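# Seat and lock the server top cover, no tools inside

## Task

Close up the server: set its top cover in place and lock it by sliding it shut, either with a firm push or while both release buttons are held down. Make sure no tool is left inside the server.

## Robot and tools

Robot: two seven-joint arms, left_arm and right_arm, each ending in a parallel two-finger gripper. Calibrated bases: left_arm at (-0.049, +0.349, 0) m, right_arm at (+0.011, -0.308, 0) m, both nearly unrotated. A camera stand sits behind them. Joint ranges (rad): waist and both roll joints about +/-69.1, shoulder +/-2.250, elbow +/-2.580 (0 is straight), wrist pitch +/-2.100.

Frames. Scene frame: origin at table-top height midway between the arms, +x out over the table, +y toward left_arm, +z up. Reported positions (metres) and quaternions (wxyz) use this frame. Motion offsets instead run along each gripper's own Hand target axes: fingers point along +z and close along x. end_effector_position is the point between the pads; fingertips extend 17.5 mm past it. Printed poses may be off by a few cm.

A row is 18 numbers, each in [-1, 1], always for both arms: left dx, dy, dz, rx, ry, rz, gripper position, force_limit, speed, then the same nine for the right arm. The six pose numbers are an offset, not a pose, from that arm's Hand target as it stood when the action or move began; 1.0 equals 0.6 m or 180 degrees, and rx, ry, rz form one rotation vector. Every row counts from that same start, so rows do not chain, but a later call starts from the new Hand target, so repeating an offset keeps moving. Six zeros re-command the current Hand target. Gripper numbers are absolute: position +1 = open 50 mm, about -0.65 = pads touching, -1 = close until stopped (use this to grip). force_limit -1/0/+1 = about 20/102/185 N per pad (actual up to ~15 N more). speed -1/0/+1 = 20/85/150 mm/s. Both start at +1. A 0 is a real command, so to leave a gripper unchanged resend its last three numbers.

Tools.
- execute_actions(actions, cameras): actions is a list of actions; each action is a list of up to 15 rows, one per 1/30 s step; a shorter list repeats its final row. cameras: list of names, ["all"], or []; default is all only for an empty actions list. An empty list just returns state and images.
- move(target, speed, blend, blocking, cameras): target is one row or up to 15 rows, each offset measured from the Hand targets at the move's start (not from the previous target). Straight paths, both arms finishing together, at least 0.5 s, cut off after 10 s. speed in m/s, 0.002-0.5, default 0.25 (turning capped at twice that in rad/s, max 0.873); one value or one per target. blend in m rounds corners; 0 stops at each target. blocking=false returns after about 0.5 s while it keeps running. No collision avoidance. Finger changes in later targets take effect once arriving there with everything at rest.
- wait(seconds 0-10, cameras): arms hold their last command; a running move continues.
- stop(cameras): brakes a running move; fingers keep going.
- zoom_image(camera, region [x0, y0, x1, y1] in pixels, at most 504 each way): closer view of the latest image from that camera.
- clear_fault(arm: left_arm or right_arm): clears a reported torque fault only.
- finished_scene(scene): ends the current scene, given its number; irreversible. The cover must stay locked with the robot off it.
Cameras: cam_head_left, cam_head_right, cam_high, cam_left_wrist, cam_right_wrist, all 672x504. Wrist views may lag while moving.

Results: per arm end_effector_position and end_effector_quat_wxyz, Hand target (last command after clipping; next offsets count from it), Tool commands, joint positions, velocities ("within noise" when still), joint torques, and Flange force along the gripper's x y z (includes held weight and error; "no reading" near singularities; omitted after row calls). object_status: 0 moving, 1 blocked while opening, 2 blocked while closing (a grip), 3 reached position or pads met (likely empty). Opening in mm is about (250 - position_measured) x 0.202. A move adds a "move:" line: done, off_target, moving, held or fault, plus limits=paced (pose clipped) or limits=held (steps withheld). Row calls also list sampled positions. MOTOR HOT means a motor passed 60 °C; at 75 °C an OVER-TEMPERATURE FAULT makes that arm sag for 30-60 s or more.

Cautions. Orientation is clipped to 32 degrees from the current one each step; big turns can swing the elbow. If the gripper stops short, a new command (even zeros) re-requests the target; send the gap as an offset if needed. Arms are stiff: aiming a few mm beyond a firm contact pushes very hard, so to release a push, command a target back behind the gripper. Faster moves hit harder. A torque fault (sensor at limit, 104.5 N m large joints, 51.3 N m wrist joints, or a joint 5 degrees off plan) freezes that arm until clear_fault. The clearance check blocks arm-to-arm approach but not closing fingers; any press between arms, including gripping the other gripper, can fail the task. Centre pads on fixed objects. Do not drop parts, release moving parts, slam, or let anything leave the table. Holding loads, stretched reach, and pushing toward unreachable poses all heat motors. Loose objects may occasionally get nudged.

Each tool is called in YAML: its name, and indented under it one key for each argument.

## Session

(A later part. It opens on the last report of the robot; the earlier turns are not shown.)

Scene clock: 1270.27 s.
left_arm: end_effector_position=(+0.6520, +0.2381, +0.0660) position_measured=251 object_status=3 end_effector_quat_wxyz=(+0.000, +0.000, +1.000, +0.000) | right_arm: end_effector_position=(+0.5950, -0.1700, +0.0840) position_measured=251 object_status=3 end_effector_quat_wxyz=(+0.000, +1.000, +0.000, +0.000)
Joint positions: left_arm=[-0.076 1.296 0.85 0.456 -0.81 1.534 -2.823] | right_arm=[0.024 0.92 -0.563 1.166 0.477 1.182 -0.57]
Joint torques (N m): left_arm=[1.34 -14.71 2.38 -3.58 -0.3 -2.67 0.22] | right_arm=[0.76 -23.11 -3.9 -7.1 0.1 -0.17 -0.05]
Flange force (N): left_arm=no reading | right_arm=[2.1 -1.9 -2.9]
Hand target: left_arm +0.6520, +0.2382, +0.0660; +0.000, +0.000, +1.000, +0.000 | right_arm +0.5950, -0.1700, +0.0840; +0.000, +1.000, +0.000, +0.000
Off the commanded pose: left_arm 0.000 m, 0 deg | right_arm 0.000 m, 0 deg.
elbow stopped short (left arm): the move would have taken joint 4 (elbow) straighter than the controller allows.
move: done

move:
  target:
    - [0,0,-0.008,0,0,0,-1,-1,0,0,0,0,0,0,0,-1,-1,0]
    - [0.2867,0,-0.008,0,0,0,-1,-1,0,0,0,0,0,0,0,-1,-1,0]
    - [0.2867,0,-0.0003,0,0,0,-1,-1,0,0,0,0,0,0,0,-1,-1,0]
  speed: [0.1,0.15,0.03]
  blend: [0.002,0.002,0]

Scene clock: 1276.10 s.
left_arm: end_effector_position=(+0.4800, +0.2381, +0.0661) position_measured=251 object_status=3 end_effector_quat_wxyz=(+0.000, +0.000, +1.000, +0.000) | right_arm: end_effector_position=(+0.5950, -0.1700, +0.0840) position_measured=251 object_status=3 end_effector_quat_wxyz=(+0.000, +1.000, +0.000, +0.000)
Joint positions: left_arm=[-0.359 0.941 0.889 1.484 -0.784 1.096 -2.387] | right_arm=[0.024 0.92 -0.563 1.166 0.477 1.182 -0.57]
Joint torques (N m): left_arm=[1.81 -17.43 6.49 -4.3 0.21 0.11 0.25] | right_arm=[0.76 -23.11 -3.9 -7.17 0.14 -0.17 -0.03]
Flange force (N): left_arm=[0.2 3.9 -7.0] | right_arm=[1.7 -1.9 -2.8]
Hand target: left_arm +0.4800, +0.2381, +0.0660; +0.000, +0.000, +1.000, +0.000 | right_arm +0.5950, -0.1700, +0.0840; +0.000, +1.000, +0.000, +0.000
Off the commanded pose: left_arm 0.000 m, 0 deg | right_arm 0.000 m, 0 deg.
move: done

move:
  target:
    - [0,0,-0.008,0,0,0,-1,-1,0,0,0,0,0,0,0,-1,-1,0]
    - [-0.125,0,-0.008,0,0,0,-1,-1,0,0,0,0,0,0,0,-1,-1,0]
    - [-0.125,0,0.0008,0,0,0,-1,-1,0,0,0,0,0,0,0,-1,-1,0]
  speed: [0.1,0.15,0.03]
  blend: [0.002,0.002,0]

move:
  target: [0.0017,0,0,0,0,0,-1,-1,0,0,0,0,0,0,0,-1,-1,0]
  speed: 0.01

move:
  target: [0.0017,0,0,0,0,0,-1,-1,0,0,0,0,0,0,0,-1,-1,0]
  speed: 0.01

move:
  target: [0.0017,0,0,0,0,0,-1,-1,0,0,0,0,0,0,0,-1,-1,0]
  speed: 0.01

Scene clock: 1290.83 s.
left_arm: end_effector_position=(+0.5550, +0.2381, +0.0658) position_measured=251 object_status=3 end_effector_quat_wxyz=(+0.001, +0.000, +1.000, +0.000) | right_arm: end_effector_position=(+0.5950, -0.1700, +0.0840) position_measured=251 object_status=3 end_effector_quat_wxyz=(+0.000, +1.000, +0.000, +0.000)
Joint positions: left_arm=[-0.277 1.068 0.874 1.149 -0.788 1.249 -2.531] | right_arm=[0.024 0.92 -0.563 1.166 0.477 1.182 -0.57]
Joint torques (N m): left_arm=[1.96 -14.28 4.43 -5.12 -0.79 -2.63 0.21] | right_arm=[0.76 -23.12 -3.9 -7.15 0.14 -0.16 -0.09]
Flange force (N): left_arm=[8.7 5.3 -20.8] | right_arm=[1.9 -1.8 -2.8]
Hand target: left_arm +0.5550, +0.2381, +0.0656; +0.000, +0.000, +1.000, +0.000 | right_arm +0.5950, -0.1700, +0.0840; +0.000, +1.000, +0.000, +0.000
Off the commanded pose: left_arm 0.000 m, 0 deg | right_arm 0.000 m, 0 deg.
move: done

Scene clock: 1291.53 s.
left_arm: end_effector_position=(+0.5540, +0.2381, +0.0656) position_measured=251 object_status=3 end_effector_quat_wxyz=(+0.000, +0.000, +1.000, +0.000) | right_arm: end_effector_position=(+0.5950, -0.1700, +0.0840) position_measured=251 object_status=3 end_effector_quat_wxyz=(+0.000, +1.000, +0.000, +0.000)
Joint positions: left_arm=[-0.278 1.067 0.874 1.154 -0.788 1.246 -2.529] | right_arm=[0.024 0.92 -0.563 1.166 0.477 1.182 -0.57]
Joint torques (N m): left_arm=[2.73 -11.9 4.05 0.83 1.65 1.83 0.37] | right_arm=[0.75 -23.09 -3.88 -7.12 0.15 -0.19 -0.06]
Flange force (N): left_arm=[-6.6 4.0 -19.3] | right_arm=[2.0 -1.9 -2.9]
Hand target: left_arm +0.5539, +0.2381, +0.0656; +0.000, +0.000, +1.000, +0.000 | right_arm +0.5950, -0.1700, +0.0840; +0.000, +1.000, +0.000, +0.000
Off the commanded pose: left_arm 0.000 m, 0 deg | right_arm 0.000 m, 0 deg.
move: done

Scene clock: 1292.23 s.
left_arm: end_effector_position=(+0.5529, +0.2381, +0.0656) position_measured=251 object_status=3 end_effector_quat_wxyz=(+0.000, +0.000, +1.000, +0.000) | right_arm: end_effector_position=(+0.5950, -0.1700, +0.0840) position_measured=251 object_status=3 end_effector_quat_wxyz=(+0.000, +1.000, +0.000, +0.000)
Joint positions: left_arm=[-0.28 1.065 0.874 1.159 -0.788 1.244 -2.527] | right_arm=[0.024 0.92 -0.563 1.166 0.477 1.182 -0.57]
Joint torques (N m): left_arm=[2.33 -11.99 3.72 0.84 1.52 2 0.38] | right_arm=[0.74 -23.16 -3.86 -7.15 0.12 -0.11 -0.08]
Flange force (N): left_arm=[-6.9 3.3 -19.1] | right_arm=[1.8 -1.8 -2.7]
Hand target: left_arm +0.5529, +0.2381, +0.0656; +0.000, +0.000, +1.000, +0.000 | right_arm +0.5950, -0.1700, +0.0840; +0.000, +1.000, +0.000, +0.000
Off the commanded pose: left_arm 0.000 m, 0 deg | right_arm 0.000 m, 0 deg.
move: done

Scene clock: 1292.93 s.
left_arm: end_effector_position=(+0.5519, +0.2381, +0.0656) position_measured=251 object_status=3 end_effector_quat_wxyz=(+0.000, +0.000, +1.000, +0.000) | right_arm: end_effector_position=(+0.5950, -0.1700, +0.0840) position_measured=251 object_status=3 end_effector_quat_wxyz=(+0.000, +1.000, +0.000, +0.000)
Joint positions: left_arm=[-0.281 1.063 0.874 1.165 -0.788 1.242 -2.524] | right_arm=[0.024 0.92 -0.563 1.166 0.477 1.182 -0.57]
Joint torques (N m): left_arm=[2.31 -11.96 3.74 0.82 1.44 2.03 0.4] | right_arm=[0.77 -23.18 -3.93 -7.15 0.14 -0.18 -0.07]
Flange force (N): left_arm=[-6.8 3.3 -19.1] | right_arm=[2.0 -1.9 -2.8]
Hand target: left_arm +0.5519, +0.2381, +0.0656; +0.000, +0.000, +1.000, +0.000 | right_arm +0.5950, -0.1700, +0.0840; +0.000, +1.000, +0.000, +0.000
Off the commanded pose: left_arm 0.000 m, 0 deg | right_arm 0.000 m, 0 deg.
move: done

move:
  target:
    - [0,0,-0.0917,0,0,0,-1,-1,0,0,0.0333,-0.05,0,0,0,-1,-1,0]
    - [0,0.2033,-0.075,0.3333,0,0,-1,-1,0,-0.0283,0.2167,-0.0267,0.3333,0,0,-1,-1,0]
    - [-0.0012,0.1783,0.0343,0.3333,0,0,-1,-1,0,-0.0283,0.188,0.0775,0.3333,0,0,-1,-1,0]
  speed: 0.25
  blend: [0.02,0.03,0]
  cameras: ["cam_left_wrist", "cam_right_wrist"]

zoom_image:
  camera: "cam_left_wrist"
  region: [500, 200, 660, 320]

zoom_image:
  camera: "cam_right_wrist"
  region: [60, 220, 220, 340]

Scene clock: 1322.20 s.
left_arm: end_effector_position=(+0.5526, +0.3451, +0.0451) position_measured=251 object_status=3 end_effector_quat_wxyz=(+0.001, +0.000, +0.866, -0.500) | right_arm: end_effector_position=(+0.5781, -0.2828, +0.0376) position_measured=251 object_status=3 end_effector_quat_wxyz=(-0.500, +0.866, +0.000, +0.000)
Joint positions: left_arm=[-0.885 1.605 1.3 0.896 -0.358 1.407 -3.317] | right_arm=[0.818 1.437 -1.005 1.076 0.022 1.233 0.296]
Joint torques (N m): left_arm=[1.75 -24.32 11.07 -0.22 3.03 0.69 0.27] | right_arm=[0.81 -22.43 -9.62 -1.81 -2.63 0.71 -0.08]
Flange force (N): left_arm=[3.6 0.6 -1.5] | right_arm=[4.9 -0.7 -1.9]
Hand target: left_arm +0.5526, +0.3451, +0.0451; +0.000, +0.000, +0.866, -0.500 | right_arm +0.5781, -0.2828, +0.0375; -0.500, +0.866, +0.000, +0.000
Off the commanded pose: left_arm 0.000 m, 0 deg | right_arm 0.000 m, 0 deg.
move: done
camera_calibration:
cam_left_wrist: T_world_to_cam=[[-0.999098, 0.03455, -0.0246889, 0.542778], [0.0384303, 0.488313, -0.871822, -0.0863097], [-0.0180656, -0.871984, -0.489201, 0.500585], [0, 0, 0, 1]] pos_world=[0.554648, 0.459895, 0.18304]
cam_right_wrist: T_world_to_cam=[[0.99979, 0.0135021, -0.015446, -0.574033], [-0.0063292, -0.513171, -0.858263, -0.0601221], [-0.0195148, 0.85818, -0.512977, 0.439667], [0, 0, 0, 1]] pos_world=[0.582112, -0.400416, 0.165072]
Images, in order (width x height): cam_left_wrist 672x504, cam_right_wrist 672x504.

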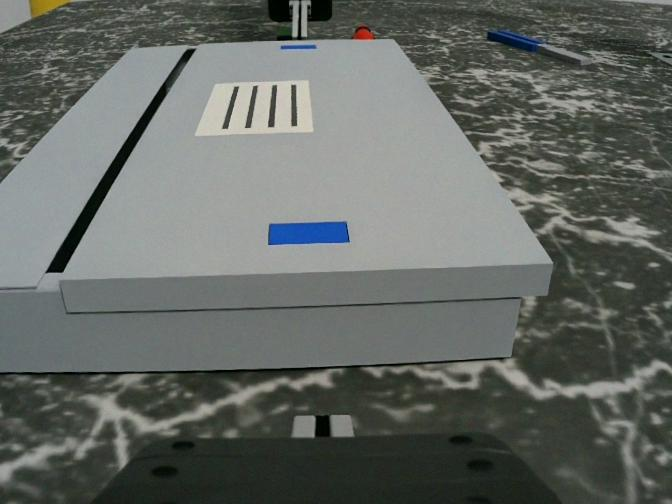

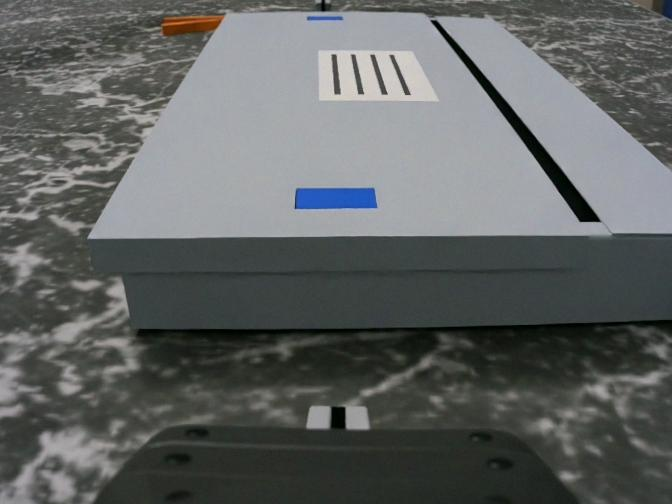

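Scaled by 3.150.

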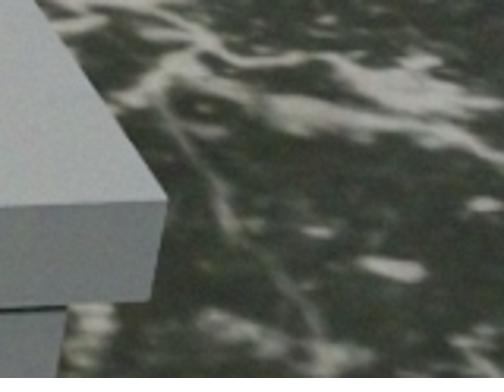

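Scaled by 3.150.

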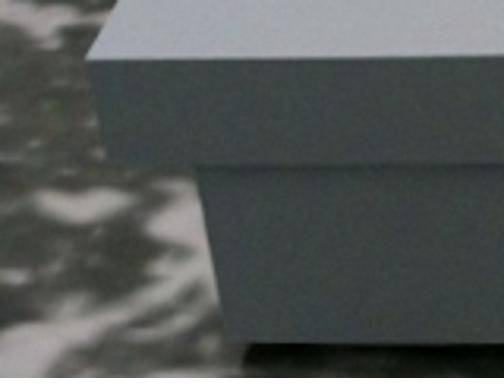

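move:
  target:
    - [-0.079,-0.1207,-0.0406,-0.2,0,0,-1,-1,0,0,0,0,0,0,0,-1,-1,0]
    - [-0.2057,-0.1735,0.1175,-0.3333,0,0,-1,-1,0,0,0,0,0,0,0,-1,-1,0]
  speed: 0.25
  blend: [0.03,0]

Scene clock: 1354.03 s.
left_arm: end_effector_position=(+0.6752, +0.2322, +0.0999) position_measured=251 object_status=3 end_effector_quat_wxyz=(+0.019, +0.000, +1.000, -0.003) | right_arm: end_effector_position=(+0.5781, -0.2828, +0.0375) position_measured=251 object_status=3 end_effector_quat_wxyz=(-0.500, +0.866, +0.000, +0.000)
Joint positions: left_arm=[0.063 1.374 0.857 0.035 -0.853 1.705 -2.994] | right_arm=[0.818 1.437 -1.005 1.076 0.022 1.233 0.296]
Joint torques (N m): left_arm=[1.73 -29.55 1.8 -6.03 0.18 -0.01 0.31] | right_arm=[0.76 -22.53 -9.57 -1.85 -2.6 0.79 -0.11]
Flange force (N): left_arm=no reading | right_arm=[4.5 -0.7 -1.7]
Hand target: left_arm +0.6760, +0.2320, +0.1000; +0.000, +0.000, +1.000, +0.000 | right_arm +0.5781, -0.2828, +0.0375; -0.500, +0.866, +0.000, +0.000
Off the commanded pose: left_arm 0.001 m, 2 deg | right_arm 0.000 m, 0 deg.
elbow stopped short (left arm): the move would have taken joint 4 (elbow) straighter than the controller allows.
move: done

move:
  target:
    - [0.0083,0,0.0417,0,0,0,-1,-1,0,0,0,0,0,0,0,-1,-1,0]
    - [0.0083,0,0.0575,0,0,0,-1,-1,0,0,0,0,0,0,0,-1,-1,0]
  speed: [0.1,0.03]

Scene clock: 1360.90 s.
left_arm: end_effector_position=(+0.6706, +0.2321, +0.0654) position_measured=251 object_status=3 end_effector_quat_wxyz=(+0.004, +0.000, +1.000, +0.000) | right_arm: end_effector_position=(+0.5781, -0.2828, +0.0375) position_measured=251 object_status=3 end_effector_quat_wxyz=(-0.500, +0.866, +0.000, +0.000)
Joint positions: left_arm=[0.065 1.422 0.855 0.035 -0.852 1.69 -2.993] | right_arm=[0.818 1.437 -1.005 1.076 0.022 1.233 0.296]
Joint torques (N m): left_arm=[1.83 -29.75 1.65 -6.01 0.24 0.09 0.25] | right_arm=[0.81 -22.51 -9.59 -1.81 -2.65 0.7 -0.09]
Flange force (N): left_arm=no reading | right_arm=[5.0 -0.6 -1.9]
Hand target: left_arm +0.6711, +0.2321, +0.0655; +0.000, +0.000, +1.000, +0.000 | right_arm +0.5781, -0.2828, +0.0375; -0.500, +0.866, +0.000, +0.000
Off the commanded pose: left_arm 0.000 m, 0 deg | right_arm 0.000 m, 0 deg.
elbow stopped short (left arm): the move would have taken joint 4 (elbow) straighter than the controller allows.
move: done

move:
  target: [0.0042,0,0,0,0,0,-1,-1,0,0,0,0,0,0,0,-1,-1,0]
  speed: 0.02

move:
  target: [0.0025,0,0,0,0,0,-1,-1,0,0,0,0,0,0,0,-1,-1,0]
  speed: 0.02

Scene clock: 1366.10 s.
left_arm: end_effector_position=(+0.6685, +0.2320, +0.0655) position_measured=251 object_status=3 end_effector_quat_wxyz=(+0.000, +0.000, +1.000, +0.000) | right_arm: end_effector_position=(+0.5781, -0.2828, +0.0375) position_measured=251 object_status=3 end_effector_quat_wxyz=(-0.500, +0.866, +0.000, +0.000)
Joint positions: left_arm=[0.065 1.422 0.855 0.035 -0.852 1.696 -2.992] | right_arm=[0.818 1.437 -1.005 1.076 0.022 1.233 0.296]
Joint torques (N m): left_arm=[1.82 -29.65 1.72 -5.97 0.19 0.11 0.29] | right_arm=[0.8 -22.52 -9.64 -1.86 -2.65 0.73 -0.02]
Flange force (N): left_arm=no reading | right_arm=[4.7 -0.7 -1.8]
Hand target: left_arm +0.6685, +0.2320, +0.0655; +0.000, +0.000, +1.000, +0.000 | right_arm +0.5781, -0.2828, +0.0375; -0.500, +0.866, +0.000, +0.000
Off the commanded pose: left_arm 0.000 m, 0 deg | right_arm 0.000 m, 0 deg.
elbow stopped short (left arm): the move would have taken joint 4 (elbow) straighter than the controller allows.
move: done

Scene clock: 1367.07 s.
left_arm: end_effector_position=(+0.6672, +0.2320, +0.0655) position_measured=251 object_status=3 end_effector_quat_wxyz=(-0.001, +0.000, +1.000, +0.000) | right_arm: end_effector_position=(+0.5781, -0.2828, +0.0375) position_measured=251 object_status=3 end_effector_quat_wxyz=(-0.500, +0.866, +0.000, +0.000)
Joint positions: left_arm=[0.044 1.403 0.857 0.101 -0.848 1.674 -2.963] | right_arm=[0.818 1.437 -1.005 1.076 0.022 1.233 0.296]
Joint torques (N m): left_arm=[1.8 -29.58 2.28 -5.98 0.19 0.14 0.25] | right_arm=[0.82 -22.5 -9.71 -1.85 -2.64 0.75 -0.06]
Flange force (N): left_arm=no reading | right_arm=[4.7 -0.7 -1.7]
Hand target: left_arm +0.6670, +0.2321, +0.0655; +0.000, +0.000, +1.000, +0.000 | right_arm +0.5781, -0.2828, +0.0375; -0.500, +0.866, +0.000, +0.000
Off the commanded pose: left_arm 0.000 m, 0 deg | right_arm 0.000 m, 0 deg.
move: done

move:
  target: [0.0017,0,0.0005,0,0,0,-1,-1,0,0,0,0,0,0,0,-1,-1,0]
  speed: 0.02

move:
  target: [0.0017,0,0,0,0,0,-1,-1,0,0,0,0,0,0,0,-1,-1,0]
  speed: 0.02

move:
  target: [0.0017,0,0,0,0,0,-1,-1,0,0,0,0,0,0,0,-1,-1,0]
  speed: 0.02

Scene clock: 1371.93 s.
left_arm: end_effector_position=(+0.6660, +0.2321, +0.0652) position_measured=251 object_status=3 end_effector_quat_wxyz=(+0.000, +0.000, +1.000, +0.000) | right_arm: end_effector_position=(+0.5781, -0.2828, +0.0375) position_measured=251 object_status=3 end_effector_quat_wxyz=(-0.500, +0.866, +0.000, +0.000)
Joint positions: left_arm=[0.017 1.38 0.861 0.184 -0.843 1.64 -2.927] | right_arm=[0.818 1.437 -1.005 1.076 0.022 1.233 0.296]
Joint torques (N m): left_arm=[1.73 -29.49 2.9 -6.11 0.19 0.1 0.33] | right_arm=[0.83 -22.46 -9.66 -1.87 -2.66 0.69 -0.07]
Flange force (N): left_arm=no reading | right_arm=[4.8 -0.8 -1.9]
Hand target: left_arm +0.6660, +0.2321, +0.0652; +0.000, +0.000, +1.000, +0.000 | right_arm +0.5781, -0.2828, +0.0375; -0.500, +0.866, +0.000, +0.000
Off the commanded pose: left_arm 0.000 m, 0 deg | right_arm 0.000 m, 0 deg.
move: done

Scene clock: 1372.70 s.
left_arm: end_effector_position=(+0.6650, +0.2321, +0.0652) position_measured=251 object_status=3 end_effector_quat_wxyz=(+0.000, +0.000, +1.000, +0.000) | right_arm: end_effector_position=(+0.5781, -0.2828, +0.0375) position_measured=251 object_status=3 end_effector_quat_wxyz=(-0.500, +0.866, +0.000, +0.000)
Joint positions: left_arm=[0.007 1.37 0.862 0.216 -0.841 1.628 -2.914] | right_arm=[0.818 1.437 -1.005 1.076 0.022 1.233 0.296]
Joint torques (N m): left_arm=[1.8 -29.43 3.15 -6.07 0.19 0.14 0.28] | right_arm=[0.76 -22.52 -9.62 -1.84 -2.59 0.71 -0.07]
Flange force (N): left_arm=no reading | right_arm=[4.8 -0.7 -1.9]
Hand target: left_arm +0.6650, +0.2321, +0.0652; +0.000, +0.000, +1.000, +0.000 | right_arm +0.5781, -0.2828, +0.0375; -0.500, +0.866, +0.000, +0.000
Off the commanded pose: left_arm 0.000 m, 0 deg | right_arm 0.000 m, 0 deg.
move: done

Scene clock: 1373.43 s.
left_arm: end_effector_position=(+0.6640, +0.2320, +0.0652) position_measured=251 object_status=3 end_effector_quat_wxyz=(+0.000, +0.000, +1.000, +0.000) | right_arm: end_effector_position=(+0.5781, -0.2828, +0.0375) position_measured=251 object_status=3 end_effector_quat_wxyz=(-0.500, +0.866, +0.000, +0.000)
Joint positions: left_arm=[-0.002 1.363 0.863 0.242 -0.84 1.618 -2.902] | right_arm=[0.818 1.437 -1.005 1.076 0.022 1.233 0.296]
Joint torques (N m): left_arm=[1.76 -29.37 3.33 -6.03 0.23 0.15 0.28] | right_arm=[0.79 -22.52 -9.58 -1.8 -2.65 0.72 -0.08]
Flange force (N): left_arm=no reading | right_arm=[5.0 -0.6 -1.9]
Hand target: left_arm +0.6640, +0.2320, +0.0652; +0.000, +0.000, +1.000, +0.000 | right_arm +0.5781, -0.2828, +0.0375; -0.500, +0.866, +0.000, +0.000
Off the commanded pose: left_arm 0.000 m, 0 deg | right_arm 0.000 m, 0 deg.
move: done

move:
  target: [0.0017,0,0,0,0,0,-1,-1,0,0,0,0,0,0,0,-1,-1,0]
  speed: 0.02

move:
  target: [0.0017,0,0,0,0,0,-1,-1,0,0,0,0,0,0,0,-1,-1,0]
  speed: 0.02

move:
  target: [0.0017,0,0,0,0,0,-1,-1,0,0,0,0,0,0,0,-1,-1,0]
  speed: 0.02
  cameras: ["cam_right_wrist", "cam_high"]

Scene clock: 1376.73 s.
left_arm: end_effector_position=(+0.6630, +0.2321, +0.0652) position_measured=251 object_status=3 end_effector_quat_wxyz=(+0.000, +0.000, +1.000, +0.000) | right_arm: end_effector_position=(+0.5781, -0.2828, +0.0375) position_measured=251 object_status=3 end_effector_quat_wxyz=(-0.500, +0.866, +0.000, +0.000)
Joint positions: left_arm=[-0.01 1.356 0.863 0.266 -0.838 1.609 -2.892] | right_arm=[0.818 1.437 -1.005 1.076 0.022 1.233 0.296]
Joint torques (N m): left_arm=[2.48 -29.21 3.85 -5.42 0.61 1.08 0.27] | right_arm=[0.84 -22.55 -9.65 -1.81 -2.65 0.75 -0.06]
Flange force (N): left_arm=no reading | right_arm=[5.0 -0.6 -1.8]
Hand target: left_arm +0.6630, +0.2321, +0.0652; +0.000, +0.000, +1.000, +0.000 | right_arm +0.5781, -0.2828, +0.0375; -0.500, +0.866, +0.000, +0.000
Off the commanded pose: left_arm 0.000 m, 0 deg | right_arm 0.000 m, 0 deg.
move: done

Scene clock: 1377.43 s.
left_arm: end_effector_position=(+0.6620, +0.2321, +0.0652) position_measured=251 object_status=3 end_effector_quat_wxyz=(+0.000, +0.000, +1.000, +0.000) | right_arm: end_effector_position=(+0.5781, -0.2828, +0.0375) position_measured=251 object_status=3 end_effector_quat_wxyz=(-0.500, +0.866, +0.000, +0.000)
Joint positions: left_arm=[-0.017 1.35 0.864 0.288 -0.837 1.601 -2.883] | right_arm=[0.818 1.437 -1.005 1.076 0.022 1.233 0.296]
Joint torques (N m): left_arm=[3.31 -28.6 4.46 -4.66 1.04 1.61 0.22] | right_arm=[0.8 -22.51 -9.63 -1.85 -2.63 0.69 -0.04]
Flange force (N): left_arm=no reading | right_arm=[4.8 -0.7 -1.9]
Hand target: left_arm +0.6619, +0.2321, +0.0652; +0.000, +0.000, +1.000, +0.000 | right_arm +0.5781, -0.2828, +0.0375; -0.500, +0.866, +0.000, +0.000
Off the commanded pose: left_arm 0.000 m, 0 deg | right_arm 0.000 m, 0 deg.
move: done

Scene clock: 1378.13 s.
left_arm: end_effector_position=(+0.6610, +0.2320, +0.0652) position_measured=251 object_status=3 end_effector_quat_wxyz=(+0.000, +0.000, +1.000, +0.000) | right_arm: end_effector_position=(+0.5781, -0.2828, +0.0375) position_measured=251 object_status=3 end_effector_quat_wxyz=(-0.500, +0.866, +0.000, +0.000)
Joint positions: left_arm=[-0.023 1.344 0.865 0.308 -0.836 1.593 -2.874] | right_arm=[0.818 1.437 -1.005 1.076 0.022 1.233 0.296]
Joint torques (N m): left_arm=[3.78 -29.44 4.75 -0.36 2.12 9.82 -0.02] | right_arm=[0.76 -22.52 -9.71 -1.84 -2.64 0.75 -0.06]
Flange force (N): left_arm=no reading | right_arm=[4.7 -0.7 -1.8]
Hand target: left_arm +0.6609, +0.2320, +0.0652; +0.000, +0.000, +1.000, +0.000 | right_arm +0.5781, -0.2828, +0.0375; -0.500, +0.866, +0.000, +0.000
Off the commanded pose: left_arm 0.000 m, 0 deg | right_arm 0.000 m, 0 deg.
move: done
camera_calibration:
cam_right_wrist: T_world_to_cam=[[0.999787, 0.0135381, -0.0155832, -0.573995], [-0.00643018, -0.513098, -0.858306, -0.0601131], [-0.0196155, 0.858223, -0.512901, 0.439679], [0, 0, 0, 1]] pos_world=[0.582111, -0.400416, 0.164972]
Images, in order (width x height): cam_high 672x504, cam_right_wrist 672x504.

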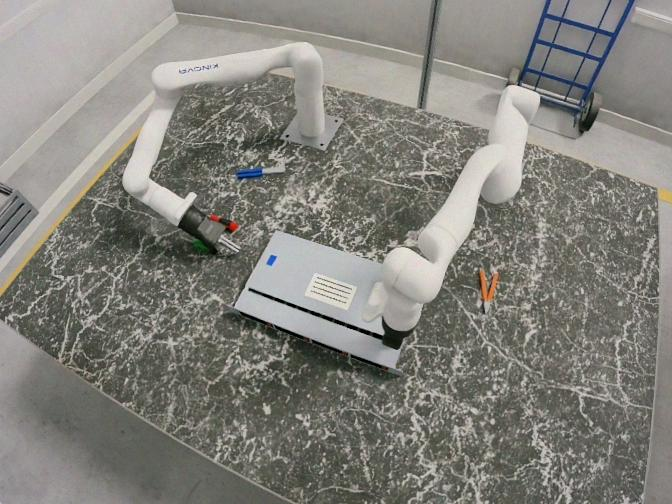

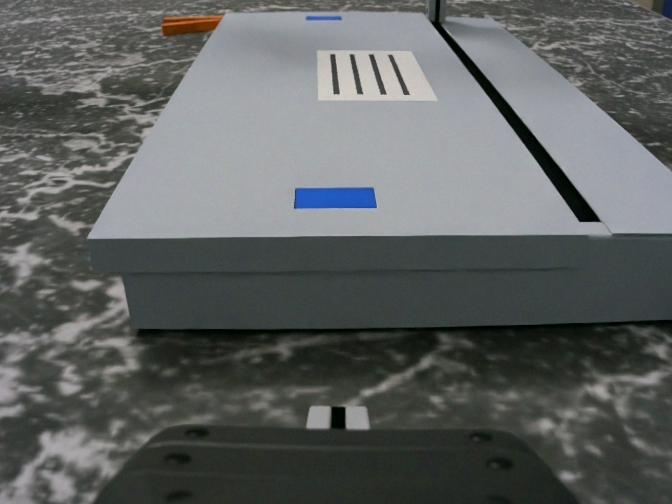

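move:
  target:
    - [-0.005,0,0,0,0,0,-1,-1,0,0,0,0,0,0,0,-1,-1,0]
    - [-0.005,0,-0.1,0,0,0,-1,-1,0,0,0,0,0,0,0,-1,-1,0]
    - [0.1017,0.1633,-0.0917,0.2,0,0,-1,-1,0,0,0,0,0,0,0,-1,-1,0]
    - [0.1805,0.1885,0.0335,0.3333,0,0,-1,-1,0,0,0,0,0,0,0,-1,-1,0]
  speed: [0.05,0.2,0.25,0.25]
  blend: [0.001,0.03,0.03,0]
  cameras: ["cam_left_wrist"]

zoom_image:
  camera: "cam_left_wrist"
  region: [20, 230, 180, 350]

zoom_image:
  camera: "cam_left_wrist"
  region: [450, 220, 610, 340]

Scene clock: 1388.67 s.
left_arm: end_effector_position=(+0.5526, +0.3451, +0.0452) position_measured=251 object_status=3 end_effector_quat_wxyz=(+0.001, +0.000, +0.866, -0.500) | right_arm: end_effector_position=(+0.5781, -0.2828, +0.0375) position_measured=251 object_status=3 end_effector_quat_wxyz=(-0.500, +0.866, +0.000, +0.000)
Joint positions: left_arm=[-0.886 1.607 1.307 0.896 -0.365 1.408 -3.314] | right_arm=[0.818 1.437 -1.005 1.076 0.022 1.233 0.296]
Joint torques (N m): left_arm=[1.97 -24.08 11.07 -0.28 3.06 0.65 0.28] | right_arm=[0.83 -22.49 -9.61 -1.83 -2.66 0.69 -0.09]
Flange force (N): left_arm=[4.9 0.1 -1.5] | right_arm=[5.0 -0.6 -1.9]
Hand target: left_arm +0.5526, +0.3451, +0.0451; +0.000, +0.000, +0.866, -0.500 | right_arm +0.5781, -0.2828, +0.0375; -0.500, +0.866, +0.000, +0.000
Off the commanded pose: left_arm 0.000 m, 0 deg | right_arm 0.000 m, 0 deg.
move: done
camera_calibration:
cam_left_wrist: T_world_to_cam=[[-0.999094, 0.0345944, -0.0247834, 0.542774], [0.0385303, 0.488115, -0.871929, -0.086167], [-0.0180666, -0.872094, -0.489006, 0.50065], [0, 0, 0, 1]] pos_world=[0.554648, 0.459896, 0.183141]
Images, in order (width x height): cam_left_wrist 672x504.

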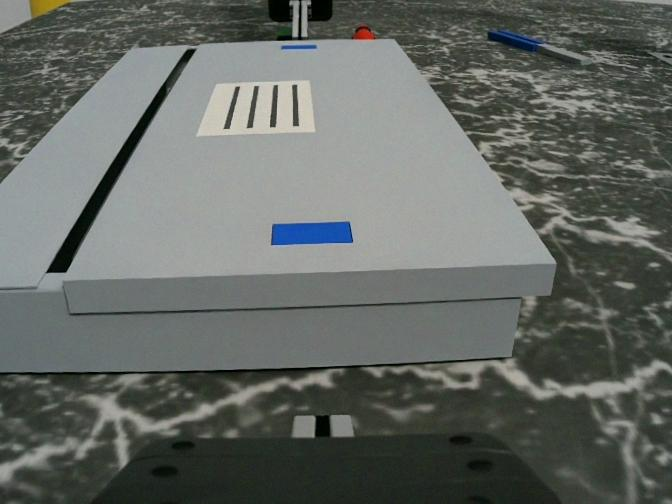

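Scaled by 3.150.

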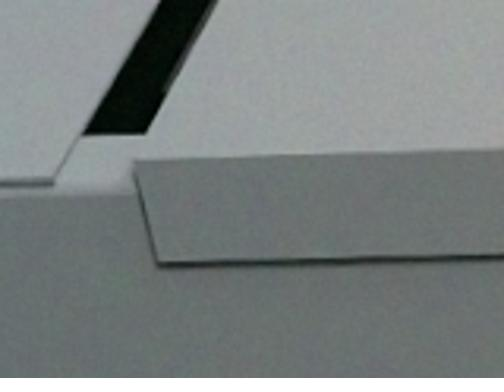

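Scaled by 3.150.

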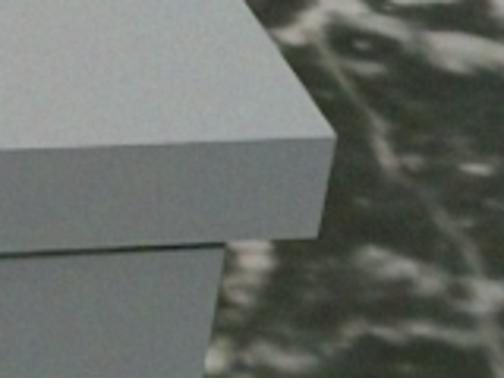

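move:
  target:
    - [0,-0.1063,-0.0323,-0.2,0,0,-1,-1,0,0,0,0,0,0,0,-1,-1,0]
    - [-0.0007,-0.1468,0.1213,-0.3333,0,0,-1,-1,0,0,0,0,0,0,0,-1,-1,0]
    - [-0.0007,-0.1188,0.1375,-0.3333,0,0,-1,-1,0,0,0,0,0,0,0,-1,-1,0]
  speed: [0.25,0.25,0.03]
  blend: [0.03,0.005,0]

Scene clock: 1448.13 s.
left_arm: end_effector_position=(+0.5531, +0.2380, +0.0657) position_measured=251 object_status=3 end_effector_quat_wxyz=(+0.001, +0.000, +1.000, +0.000) | right_arm: end_effector_position=(+0.5781, -0.2828, +0.0375) position_measured=251 object_status=3 end_effector_quat_wxyz=(-0.500, +0.866, +0.000, +0.000)
Joint positions: left_arm=[-0.28 1.066 0.878 1.159 -0.791 1.246 -2.525] | right_arm=[0.818 1.437 -1.005 1.076 0.022 1.233 0.296]
Joint torques (N m): left_arm=[2.7 -12.32 4.31 -4.03 -0.34 -2.71 0.25] | right_arm=[0.79 -22.5 -9.61 -1.77 -2.65 0.74 -0.11]
Flange force (N): left_arm=[7.3 6.3 -24.1] | right_arm=[5.0 -0.5 -1.9]
Hand target: left_arm +0.5530, +0.2380, +0.0655; +0.000, +0.000, +1.000, +0.000 | right_arm +0.5781, -0.2828, +0.0375; -0.500, +0.866, +0.000, +0.000
Off the commanded pose: left_arm 0.000 m, 0 deg | right_arm 0.000 m, 0 deg.
move: done

move:
  target:
    - [0,0,-0.0408,0,0,0,-1,-1,0,0,0,0,0,0,0,-1,-1,0]
    - [0.1783,0.0083,-0.0408,0,0,0,-1,-1,0,0,0,0,0,0,0,-1,-1,0]
    - [0.1783,0.0083,0.025,0,0,0,-1,-1,0,0,0,0,0,0,0,-1,-1,0]
    - [0.1625,0.0083,0.025,0,0,0,-1,-1,0,0,0,0,0,0,0,-1,-1,0]
  speed: [0.15,0.25,0.15,0.04]
  blend: [0.01,0.01,0.003,0]
  cameras: ["cam_right_wrist"]

Scene clock: 1456.40 s.
left_arm: end_effector_position=(+0.4555, +0.2430, +0.0504) position_measured=251 object_status=3 end_effector_quat_wxyz=(+0.000, +0.000, +1.000, +0.000) | right_arm: end_effector_position=(+0.5781, -0.2828, +0.0375) position_measured=251 object_status=3 end_effector_quat_wxyz=(-0.500, +0.866, +0.000, +0.000)
Joint positions: left_arm=[-0.384 0.926 0.882 1.596 -0.81 1.021 -2.335] | right_arm=[0.818 1.437 -1.005 1.076 0.022 1.233 0.296]
Joint torques (N m): left_arm=[1.3 -20.98 7.85 -9.87 -1.75 -2.5 0.21] | right_arm=[0.8 -22.48 -9.59 -1.87 -2.63 0.72 -0.08]
Flange force (N): left_arm=[10.3 5.2 -2.5] | right_arm=[4.7 -0.8 -1.8]
Hand target: left_arm +0.4556, +0.2429, +0.0504; +0.000, +0.000, +1.000, +0.000 | right_arm +0.5781, -0.2828, +0.0375; -0.500, +0.866, +0.000, +0.000
Off the commanded pose: left_arm 0.000 m, 0 deg | right_arm 0.000 m, 0 deg.
move: done
camera_calibration:
cam_right_wrist: T_world_to_cam=[[0.999787, 0.0135381, -0.0155832, -0.573995], [-0.00643018, -0.513098, -0.858306, -0.0601131], [-0.0196155, 0.858223, -0.512901, 0.439679], [0, 0, 0, 1]] pos_world=[0.582111, -0.400416, 0.164972]
Images, in order (width x height): cam_right_wrist 672x504.

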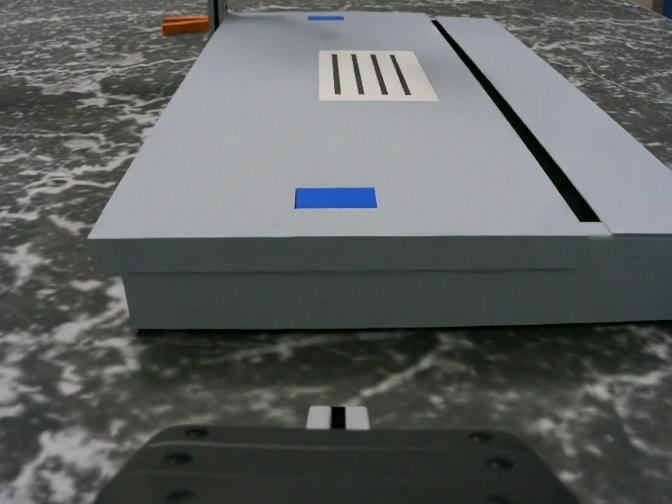

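move:
  target: [-0.0008,0,0,0,0,0,-1,-1,0,0,0,0,0,0,0,-1,-1,0]
  speed: 0.01

move:
  target: [-0.0008,0,0,0,0,0,-1,-1,0,0,0,0,0,0,0,-1,-1,0]
  speed: 0.01
  cameras: ["cam_right_wrist"]

Scene clock: 1459.70 s.
left_arm: end_effector_position=(+0.4560, +0.2429, +0.0504) position_measured=251 object_status=3 end_effector_quat_wxyz=(+0.000, +0.000, +1.000, +0.000) | right_arm: end_effector_position=(+0.5781, -0.2828, +0.0375) position_measured=251 object_status=3 end_effector_quat_wxyz=(-0.500, +0.866, +0.000, +0.000)
Joint positions: left_arm=[-0.384 0.926 0.882 1.594 -0.81 1.022 -2.335] | right_arm=[0.818 1.437 -1.005 1.076 0.022 1.233 0.296]
Joint torques (N m): left_arm=[0.77 -20.39 7.14 -14.24 -3.77 -5.46 0.1] | right_arm=[0.75 -22.47 -9.62 -1.85 -2.65 0.72 -0.05]
Flange force (N): left_arm=[22.0 6.4 -9.2] | right_arm=[4.6 -0.8 -1.9]
Hand target: left_arm +0.4561, +0.2429, +0.0504; +0.000, +0.000, +1.000, +0.000 | right_arm +0.5781, -0.2828, +0.0375; -0.500, +0.866, +0.000, +0.000
Off the commanded pose: left_arm 0.000 m, 0 deg | right_arm 0.000 m, 0 deg.
move: done

Scene clock: 1460.40 s.
left_arm: end_effector_position=(+0.4565, +0.2429, +0.0504) position_measured=251 object_status=3 end_effector_quat_wxyz=(+0.000, +0.000, +1.000, +0.000) | right_arm: end_effector_position=(+0.5781, -0.2828, +0.0375) position_measured=251 object_status=3 end_effector_quat_wxyz=(-0.500, +0.866, +0.000, +0.000)
Joint positions: left_arm=[-0.383 0.927 0.882 1.592 -0.81 1.023 -2.336] | right_arm=[0.818 1.437 -1.005 1.076 0.022 1.233 0.296]
Joint torques (N m): left_arm=[-0.02 -21.11 6.73 -18.01 -5.4 -7.38 0.08] | right_arm=[0.79 -22.5 -9.65 -1.87 -2.63 0.74 -0.04]
Flange force (N): left_arm=[31.1 6.7 -11.5] | right_arm=[4.6 -0.8 -1.8]
Hand target: left_arm +0.4565, +0.2429, +0.0504; +0.000, +0.000, +1.000, +0.000 | right_arm +0.5781, -0.2828, +0.0375; -0.500, +0.866, +0.000, +0.000
Off the commanded pose: left_arm 0.000 m, 0 deg | right_arm 0.000 m, 0 deg.
move: done
camera_calibration:
cam_right_wrist: T_world_to_cam=[[0.999787, 0.0135381, -0.0155832, -0.573995], [-0.00643018, -0.513098, -0.858306, -0.0601131], [-0.0196155, 0.858223, -0.512901, 0.439679], [0, 0, 0, 1]] pos_world=[0.582111, -0.400416, 0.164972]
Images, in order (width x height): cam_right_wrist 672x504.

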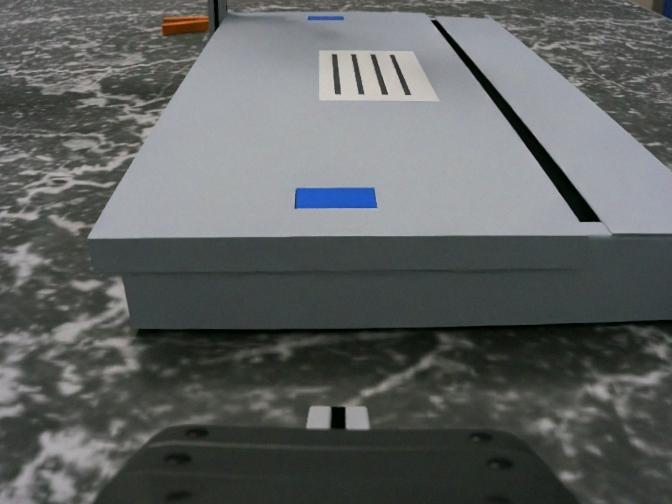

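move:
  target:
    - [0.0275,0,0,0,0,0,-1,-1,0,0,0,0,0,0,0,-1,-1,0]
    - [0.0275,0.0952,-0.0827,0.1,0,0,-1,-1,0,0,0,0,0,0,0,-1,-1,0]
    - [-0.0725,0.1785,-0.0993,0.25,0,0,-1,-1,0,0,0,0,0,0,0,-1,-1,0]
    - [-0.1725,0.0952,0.0135,0.3333,0,0,-1,-1,0,-0.0068,-0.063,0.0941,0,0,0,-1,-1,0]
  speed: [0.05,0.25,0.25,0.2]
  blend: [0.005,0.03,0.03,0]
  cameras: ["cam_left_wrist", "cam_right_wrist"]

Scene clock: 1481.60 s.
left_arm: end_effector_position=(+0.5600, +0.3001, +0.0425) position_measured=251 object_status=3 end_effector_quat_wxyz=(+0.001, +0.000, +0.866, -0.500) | right_arm: end_effector_position=(+0.5740, -0.2149, +0.0420) position_measured=251 object_status=3 end_effector_quat_wxyz=(-0.500, +0.866, +0.000, +0.000)
Joint positions: left_arm=[-0.846 1.611 1.315 0.963 -0.374 1.312 -3.265] | right_arm=[0.77 1.407 -1.022 1.224 0.006 1.06 0.246]
Joint torques (N m): left_arm=[1.75 -23.77 11.63 -0.06 2.98 0.54 0.26] | right_arm=[0.73 -21.38 -10.34 -1.56 -2.48 0.59 -0.07]
Flange force (N): left_arm=[4.0 0.5 -1.6] | right_arm=[4.5 -1.1 -1.4]
Hand target: left_arm +0.5600, +0.3001, +0.0424; +0.000, +0.000, +0.866, -0.500 | right_arm +0.5740, -0.2150, +0.0420; -0.500, +0.866, +0.000, +0.000
Off the commanded pose: left_arm 0.000 m, 0 deg | right_arm 0.000 m, 0 deg.
move: done
camera_calibration:
cam_left_wrist: T_world_to_cam=[[-0.999098, 0.0345456, -0.0246935, 0.551664], [0.0384296, 0.488194, -0.871888, -0.0668251], [-0.0180647, -0.872051, -0.489082, 0.460214], [0, 0, 0, 1]] pos_world=[0.562048, 0.414896, 0.180441]
cam_right_wrist: T_world_to_cam=[[0.999788, 0.0135896, -0.0154961, -0.570741], [-0.00632897, -0.513098, -0.858307, -0.0214611], [-0.0196151, 0.858223, -0.512903, 0.38377], [0, 0, 0, 1]] pos_world=[0.578012, -0.332615, 0.169572]
Images, in order (width x height): cam_left_wrist 672x504, cam_right_wrist 672x504.

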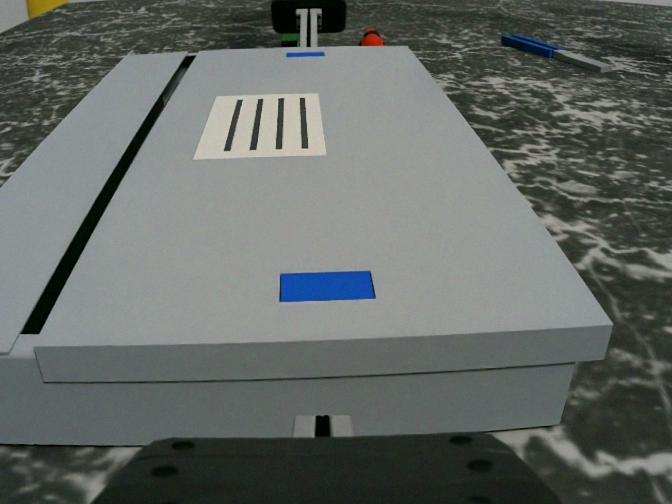

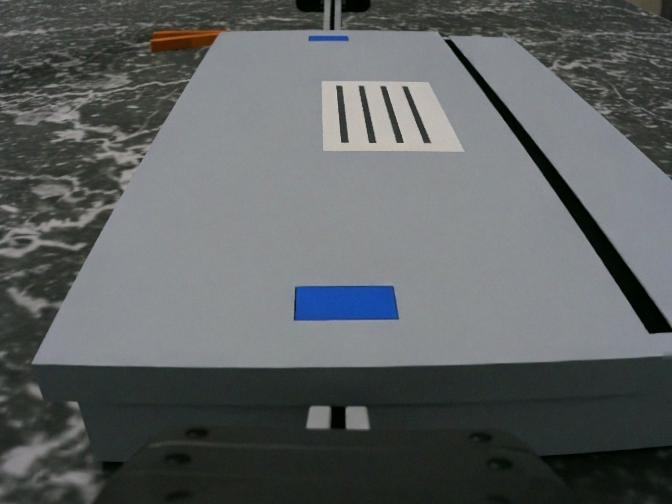

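move:
  target: [0,-0.0234,0.0406,0,0,0,-1,-1,0,0.004,-0.0082,0.0141,0,0,0,-1,-1,0]
  speed: 0.03

Scene clock: 1489.97 s.
left_arm: end_effector_position=(+0.5600, +0.2722, +0.0424) position_measured=251 object_status=3 end_effector_quat_wxyz=(+0.001, +0.000, +0.866, -0.500) | right_arm: end_effector_position=(+0.5764, -0.2053, +0.0421) position_measured=251 object_status=3 end_effector_quat_wxyz=(-0.500, +0.866, +0.000, +0.000)
Joint positions: left_arm=[-0.829 1.607 1.313 1.021 -0.375 1.245 -3.235] | right_arm=[0.755 1.407 -1.024 1.228 0.004 1.044 0.238]
Joint torques (N m): left_arm=[10.68 -20.34 13.13 3.17 4.23 -1.08 0.3] | right_arm=[-4.76 -19.52 -12.73 0.14 -3.6 -0.2 -0.15]
Flange force (N): left_arm=[8.2 5.1 -17.0] | right_arm=[1.8 2.4 -11.4]
Hand target: left_arm +0.5600, +0.2720, +0.0424; +0.000, +0.000, +0.866, -0.500 | right_arm +0.5764, -0.2052, +0.0420; -0.500, +0.866, +0.000, +0.000
Off the commanded pose: left_arm 0.000 m, 0 deg | right_arm 0.000 m, 0 deg.
move: done

move:
  target: [0,-0.0008,0.0013,0,0,0,-1,-1,0,0,-0.0008,0.0014,0,0,0,-1,-1,0]
  speed: 0.01

Scene clock: 1494.30 s.
left_arm: end_effector_position=(+0.5600, +0.2711, +0.0424) position_measured=251 object_status=3 end_effector_quat_wxyz=(+0.001, +0.000, +0.866, -0.500) | right_arm: end_effector_position=(+0.5764, -0.2043, +0.0420) position_measured=251 object_status=3 end_effector_quat_wxyz=(-0.500, +0.866, +0.000, +0.000)
Joint positions: left_arm=[-0.828 1.607 1.313 1.023 -0.375 1.243 -3.234] | right_arm=[0.754 1.407 -1.024 1.229 0.004 1.041 0.238]
Joint torques (N m): left_arm=[21.17 -16.78 14.66 6.18 5.77 -3.45 0.34] | right_arm=[-14.94 -15.37 -16.01 3.62 -5.2 -1.4 -0.22]
Flange force (N): left_arm=[15.7 10.0 -35.3] | right_arm=[-2.8 7.2 -30.6]
Hand target: left_arm +0.5600, +0.2711, +0.0424; +0.000, +0.000, +0.866, -0.500 | right_arm +0.5764, -0.2043, +0.0420; -0.500, +0.866, +0.000, +0.000
Off the commanded pose: left_arm 0.000 m, 0 deg | right_arm 0.000 m, 0 deg.
move: done

move:
  target:
    - [0,-0.0003,0.0004,0,0,0,-1,-1,0,0,-0.0003,0.0004,0,0,0,-1,-1,0]
    - [0,-0.0017,-0.0004,0,0,0,-1,-1,0,0,-0.0072,-0.0036,0,0,0,-1,-1,0]
  speed: 0.01
  cameras: ["cam_left_wrist", "cam_right_wrist"]

Scene clock: 1499.07 s.
left_arm: end_effector_position=(+0.5600, +0.2707, +0.0434) position_measured=251 object_status=3 end_effector_quat_wxyz=(+0.000, +0.000, +0.866, -0.500) | right_arm: end_effector_position=(+0.5764, -0.2040, +0.0468) position_measured=251 object_status=3 end_effector_quat_wxyz=(-0.500, +0.866, +0.000, +0.000)
Joint positions: left_arm=[-0.828 1.605 1.314 1.024 -0.374 1.242 -3.232] | right_arm=[0.754 1.399 -1.026 1.232 0.001 1.043 0.232]
Joint torques (N m): left_arm=[21.09 -21.33 21.11 8.01 9.45 -1.64 0.25] | right_arm=[-15.1 -20.12 -23.24 6.6 -9.16 2.51 -0.23]
Flange force (N): left_arm=[11.6 21.7 -27.5] | right_arm=[5.6 22.0 -20.6]
Hand target: left_arm +0.5600, +0.2708, +0.0434; +0.000, +0.000, +0.866, -0.500 | right_arm +0.5764, -0.2040, +0.0468; -0.500, +0.866, +0.000, +0.000
Off the commanded pose: left_arm 0.000 m, 0 deg | right_arm 0.000 m, 0 deg.
move: done
camera_calibration:
cam_left_wrist: T_world_to_cam=[[-0.999093, 0.0348102, -0.0245402, 0.552571], [0.0384276, 0.488303, -0.871827, -0.0517777], [-0.0183654, -0.871979, -0.489198, 0.43504], [0, 0, 0, 1]] pos_world=[0.562049, 0.385394, 0.18124]
cam_right_wrist: T_world_to_cam=[[0.999787, 0.0135381, -0.0155832, -0.573216], [-0.00643018, -0.513098, -0.858306, -0.0116239], [-0.0196155, 0.858223, -0.512901, 0.376839], [0, 0, 0, 1]] pos_world=[0.580411, -0.321616, 0.174372]
Images, in order (width x height): cam_left_wrist 672x504, cam_right_wrist 672x504.

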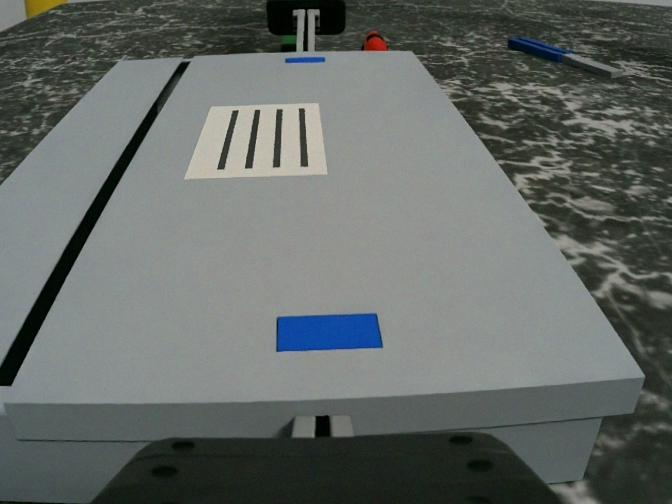

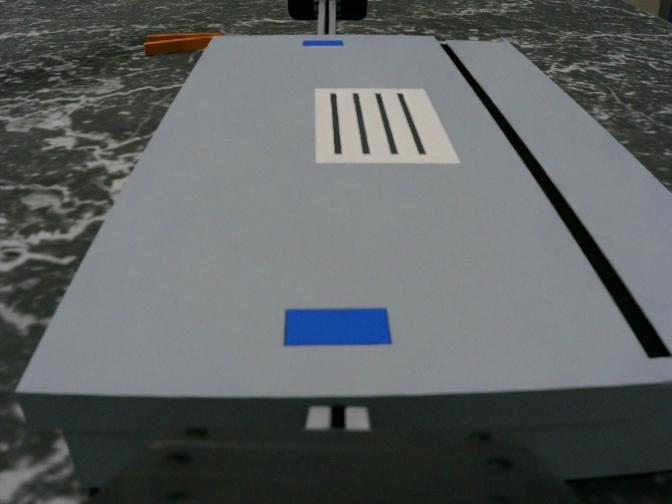

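move:
  target: [0.0033,0,0,0,0,0,-1,-1,0,-0.005,0,0,0,0,0,-1,-1,0]
  speed: 0.01
  cameras: ["cam_left_wrist", "cam_right_wrist"]

Scene clock: 1507.80 s.
left_arm: end_effector_position=(+0.5580, +0.2708, +0.0434) position_measured=251 object_status=3 end_effector_quat_wxyz=(+0.000, +0.000, +0.866, -0.500) | right_arm: end_effector_position=(+0.5734, -0.2040, +0.0470) position_measured=251 object_status=3 end_effector_quat_wxyz=(-0.500, +0.866, +0.000, +0.000)
Joint positions: left_arm=[-0.833 1.604 1.313 1.035 -0.375 1.237 -3.231] | right_arm=[0.76 1.396 -1.027 1.246 0.001 1.036 0.234]
Joint torques (N m): left_arm=[21.51 -19.46 18.76 11.29 8.72 1.35 0.15] | right_arm=[-15.11 -17.46 -19.64 7.81 -7.15 2.71 -0.19]
Flange force (N): left_arm=[3.0 20.5 -27.5] | right_arm=[7.9 16.2 -23.7]
Hand target: left_arm +0.5580, +0.2708, +0.0434; +0.000, +0.000, +0.866, -0.500 | right_arm +0.5734, -0.2040, +0.0468; -0.500, +0.866, +0.000, +0.000
Off the commanded pose: left_arm 0.000 m, 0 deg | right_arm 0.000 m, 0 deg.
move: done
camera_calibration:
cam_left_wrist: T_world_to_cam=[[-0.999094, 0.0347235, -0.0245898, 0.550615], [0.0384285, 0.488307, -0.871826, -0.0516646], [-0.0182655, -0.871981, -0.489199, 0.435085], [0, 0, 0, 1]] pos_world=[0.560049, 0.385494, 0.18134]
cam_right_wrist: T_world_to_cam=[[0.99979, 0.0135558, -0.0153586, -0.570251], [-0.00622993, -0.513023, -0.858352, -0.01164], [-0.0195149, 0.858268, -0.512831, 0.376775], [0, 0, 0, 1]] pos_world=[0.577412, -0.321615, 0.174472]
Images, in order (width x height): cam_left_wrist 672x504, cam_right_wrist 672x504.

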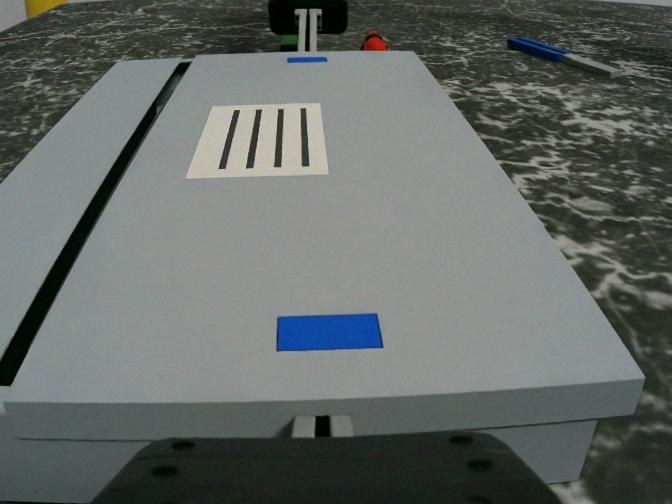

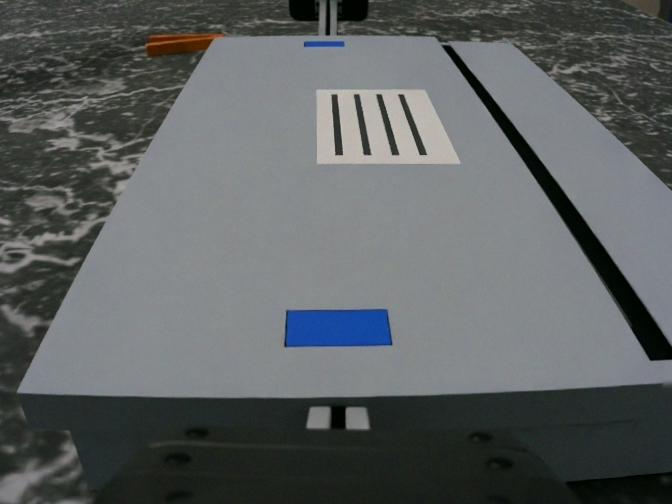

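move:
  target: [0,0.0014,0.0008,0,0,0,-1,-1,0,0,0.0014,0.0008,0,0,0,-1,-1,0]
  speed: 0.01

Scene clock: 1516.40 s.
left_arm: end_effector_position=(+0.5580, +0.2709, +0.0425) position_measured=251 object_status=3 end_effector_quat_wxyz=(+0.001, +0.000, +0.866, -0.500) | right_arm: end_effector_position=(+0.5734, -0.2040, +0.0459) position_measured=251 object_status=3 end_effector_quat_wxyz=(-0.500, +0.866, +0.000, +0.000)
Joint positions: left_arm=[-0.833 1.606 1.313 1.034 -0.375 1.236 -3.232] | right_arm=[0.76 1.398 -1.026 1.245 0.001 1.036 0.235]
Joint torques (N m): left_arm=[22.73 -16.13 15.07 9.91 6.46 -0.59 0.26] | right_arm=[-15.33 -15.99 -17.64 7.88 -6.07 2.33 -0.12]
Flange force (N): left_arm=[8.0 13.1 -35.0] | right_arm=[7.3 12.5 -26.2]
Hand target: left_arm +0.5580, +0.2708, +0.0424; +0.000, +0.000, +0.866, -0.500 | right_arm +0.5734, -0.2040, +0.0459; -0.500, +0.866, +0.000, +0.000
Off the commanded pose: left_arm 0.000 m, 0 deg | right_arm 0.000 m, 0 deg.
move: done

move:
  target: [0,0,0,0,0,0,-1,-1,0,0,0.0012,0.0007,0,0,0,-1,-1,0]
  speed: 0.01

Scene clock: 1520.33 s.
left_arm: end_effector_position=(+0.5580, +0.2708, +0.0424) position_measured=251 object_status=3 end_effector_quat_wxyz=(+0.001, +0.000, +0.866, -0.500) | right_arm: end_effector_position=(+0.5734, -0.2040, +0.0450) position_measured=251 object_status=3 end_effector_quat_wxyz=(-0.500, +0.866, +0.000, +0.000)
Joint positions: left_arm=[-0.833 1.606 1.313 1.034 -0.375 1.236 -3.232] | right_arm=[0.76 1.399 -1.026 1.245 0.002 1.035 0.235]
Joint torques (N m): left_arm=[23.17 -15.76 14.78 10 6.38 -0.7 0.26] | right_arm=[-17.27 -12.59 -14.48 8 -4.31 0.86 -0.14]
Flange force (N): left_arm=[8.4 12.8 -36.0] | right_arm=[4.5 6.1 -34.6]
Hand target: left_arm +0.5580, +0.2708, +0.0424; +0.001, +0.000, +0.866, -0.500 | right_arm +0.5734, -0.2040, +0.0450; -0.500, +0.866, +0.000, +0.000
Off the commanded pose: left_arm 0.000 m, 0 deg | right_arm 0.000 m, 0 deg.
move: done

move:
  target: [-0.0012,0,0,0,0,0,-1,-1,0,0.0012,0,0,0,0,0,-1,-1,0]
  speed: 0.01

move:
  target: [-0.0012,0,0,0,0,0,-1,-1,0,0.0012,0,0,0,0,0,-1,-1,0]
  speed: 0.01

move:
  target: [-0.0012,0,0,0,0,0,-1,-1,0,0.0012,0,0,0,0,0,-1,-1,0]
  speed: 0.01

Scene clock: 1526.00 s.
left_arm: end_effector_position=(+0.5587, +0.2708, +0.0424) position_measured=251 object_status=3 end_effector_quat_wxyz=(+0.000, +0.000, +0.866, -0.500) | right_arm: end_effector_position=(+0.5741, -0.2040, +0.0450) position_measured=251 object_status=3 end_effector_quat_wxyz=(-0.500, +0.866, +0.000, +0.000)
Joint positions: left_arm=[-0.831 1.606 1.313 1.03 -0.375 1.238 -3.232] | right_arm=[0.758 1.4 -1.026 1.241 0.002 1.037 0.235]
Joint torques (N m): left_arm=[23.96 -16.12 15.78 7.23 6.5 -3.85 0.37] | right_arm=[-17.26 -13.92 -16.38 4.8 -5.36 -1.52 -0.22]
Flange force (N): left_arm=[17.2 12.4 -39.5] | right_arm=[-2.8 7.6 -35.5]
Hand target: left_arm +0.5587, +0.2708, +0.0425; +0.000, +0.000, +0.866, -0.500 | right_arm +0.5741, -0.2040, +0.0450; -0.500, +0.866, +0.000, +0.000
Off the commanded pose: left_arm 0.000 m, 0 deg | right_arm 0.000 m, 0 deg.
move: done

Scene clock: 1526.70 s.
left_arm: end_effector_position=(+0.5595, +0.2708, +0.0424) position_measured=251 object_status=3 end_effector_quat_wxyz=(+0.000, +0.000, +0.866, -0.500) | right_arm: end_effector_position=(+0.5748, -0.2040, +0.0451) position_measured=251 object_status=3 end_effector_quat_wxyz=(-0.500, +0.866, +0.000, +0.000)
Joint positions: left_arm=[-0.829 1.607 1.313 1.026 -0.375 1.24 -3.233] | right_arm=[0.757 1.401 -1.026 1.238 0.002 1.039 0.235]
Joint torques (N m): left_arm=[23.76 -16.17 15.59 8.11 6.57 -2.79 0.34] | right_arm=[-16.61 -14.1 -15.84 5.58 -5.11 -0.59 -0.2]
Flange force (N): left_arm=[14.6 12.7 -38.2] | right_arm=[-0.1 7.5 -33.5]
Hand target: left_arm +0.5595, +0.2708, +0.0424; +0.000, +0.000, +0.866, -0.500 | right_arm +0.5748, -0.2040, +0.0451; -0.500, +0.866, +0.000, +0.000
Off the commanded pose: left_arm 0.000 m, 0 deg | right_arm 0.000 m, 0 deg.
move: done

Scene clock: 1527.40 s.
left_arm: end_effector_position=(+0.5602, +0.2708, +0.0424) position_measured=251 object_status=3 end_effector_quat_wxyz=(+0.000, +0.000, +0.866, -0.500) | right_arm: end_effector_position=(+0.5755, -0.2040, +0.0451) position_measured=251 object_status=3 end_effector_quat_wxyz=(-0.500, +0.866, +0.000, +0.000)
Joint positions: left_arm=[-0.827 1.607 1.314 1.022 -0.375 1.242 -3.233] | right_arm=[0.756 1.401 -1.025 1.235 0.002 1.04 0.235]
Joint torques (N m): left_arm=[24.27 -16.08 15.77 7.55 6.61 -3.7 0.33] | right_arm=[-16.63 -14.21 -16.14 5.13 -5.22 -0.91 -0.18]
Flange force (N): left_arm=[16.7 12.6 -39.8] | right_arm=[-1.3 7.5 -33.6]
Hand target: left_arm +0.5602, +0.2708, +0.0424; +0.000, +0.000, +0.866, -0.500 | right_arm +0.5755, -0.2040, +0.0451; -0.500, +0.866, +0.000, +0.000
Off the commanded pose: left_arm 0.000 m, 0 deg | right_arm 0.000 m, 0 deg.
move: done


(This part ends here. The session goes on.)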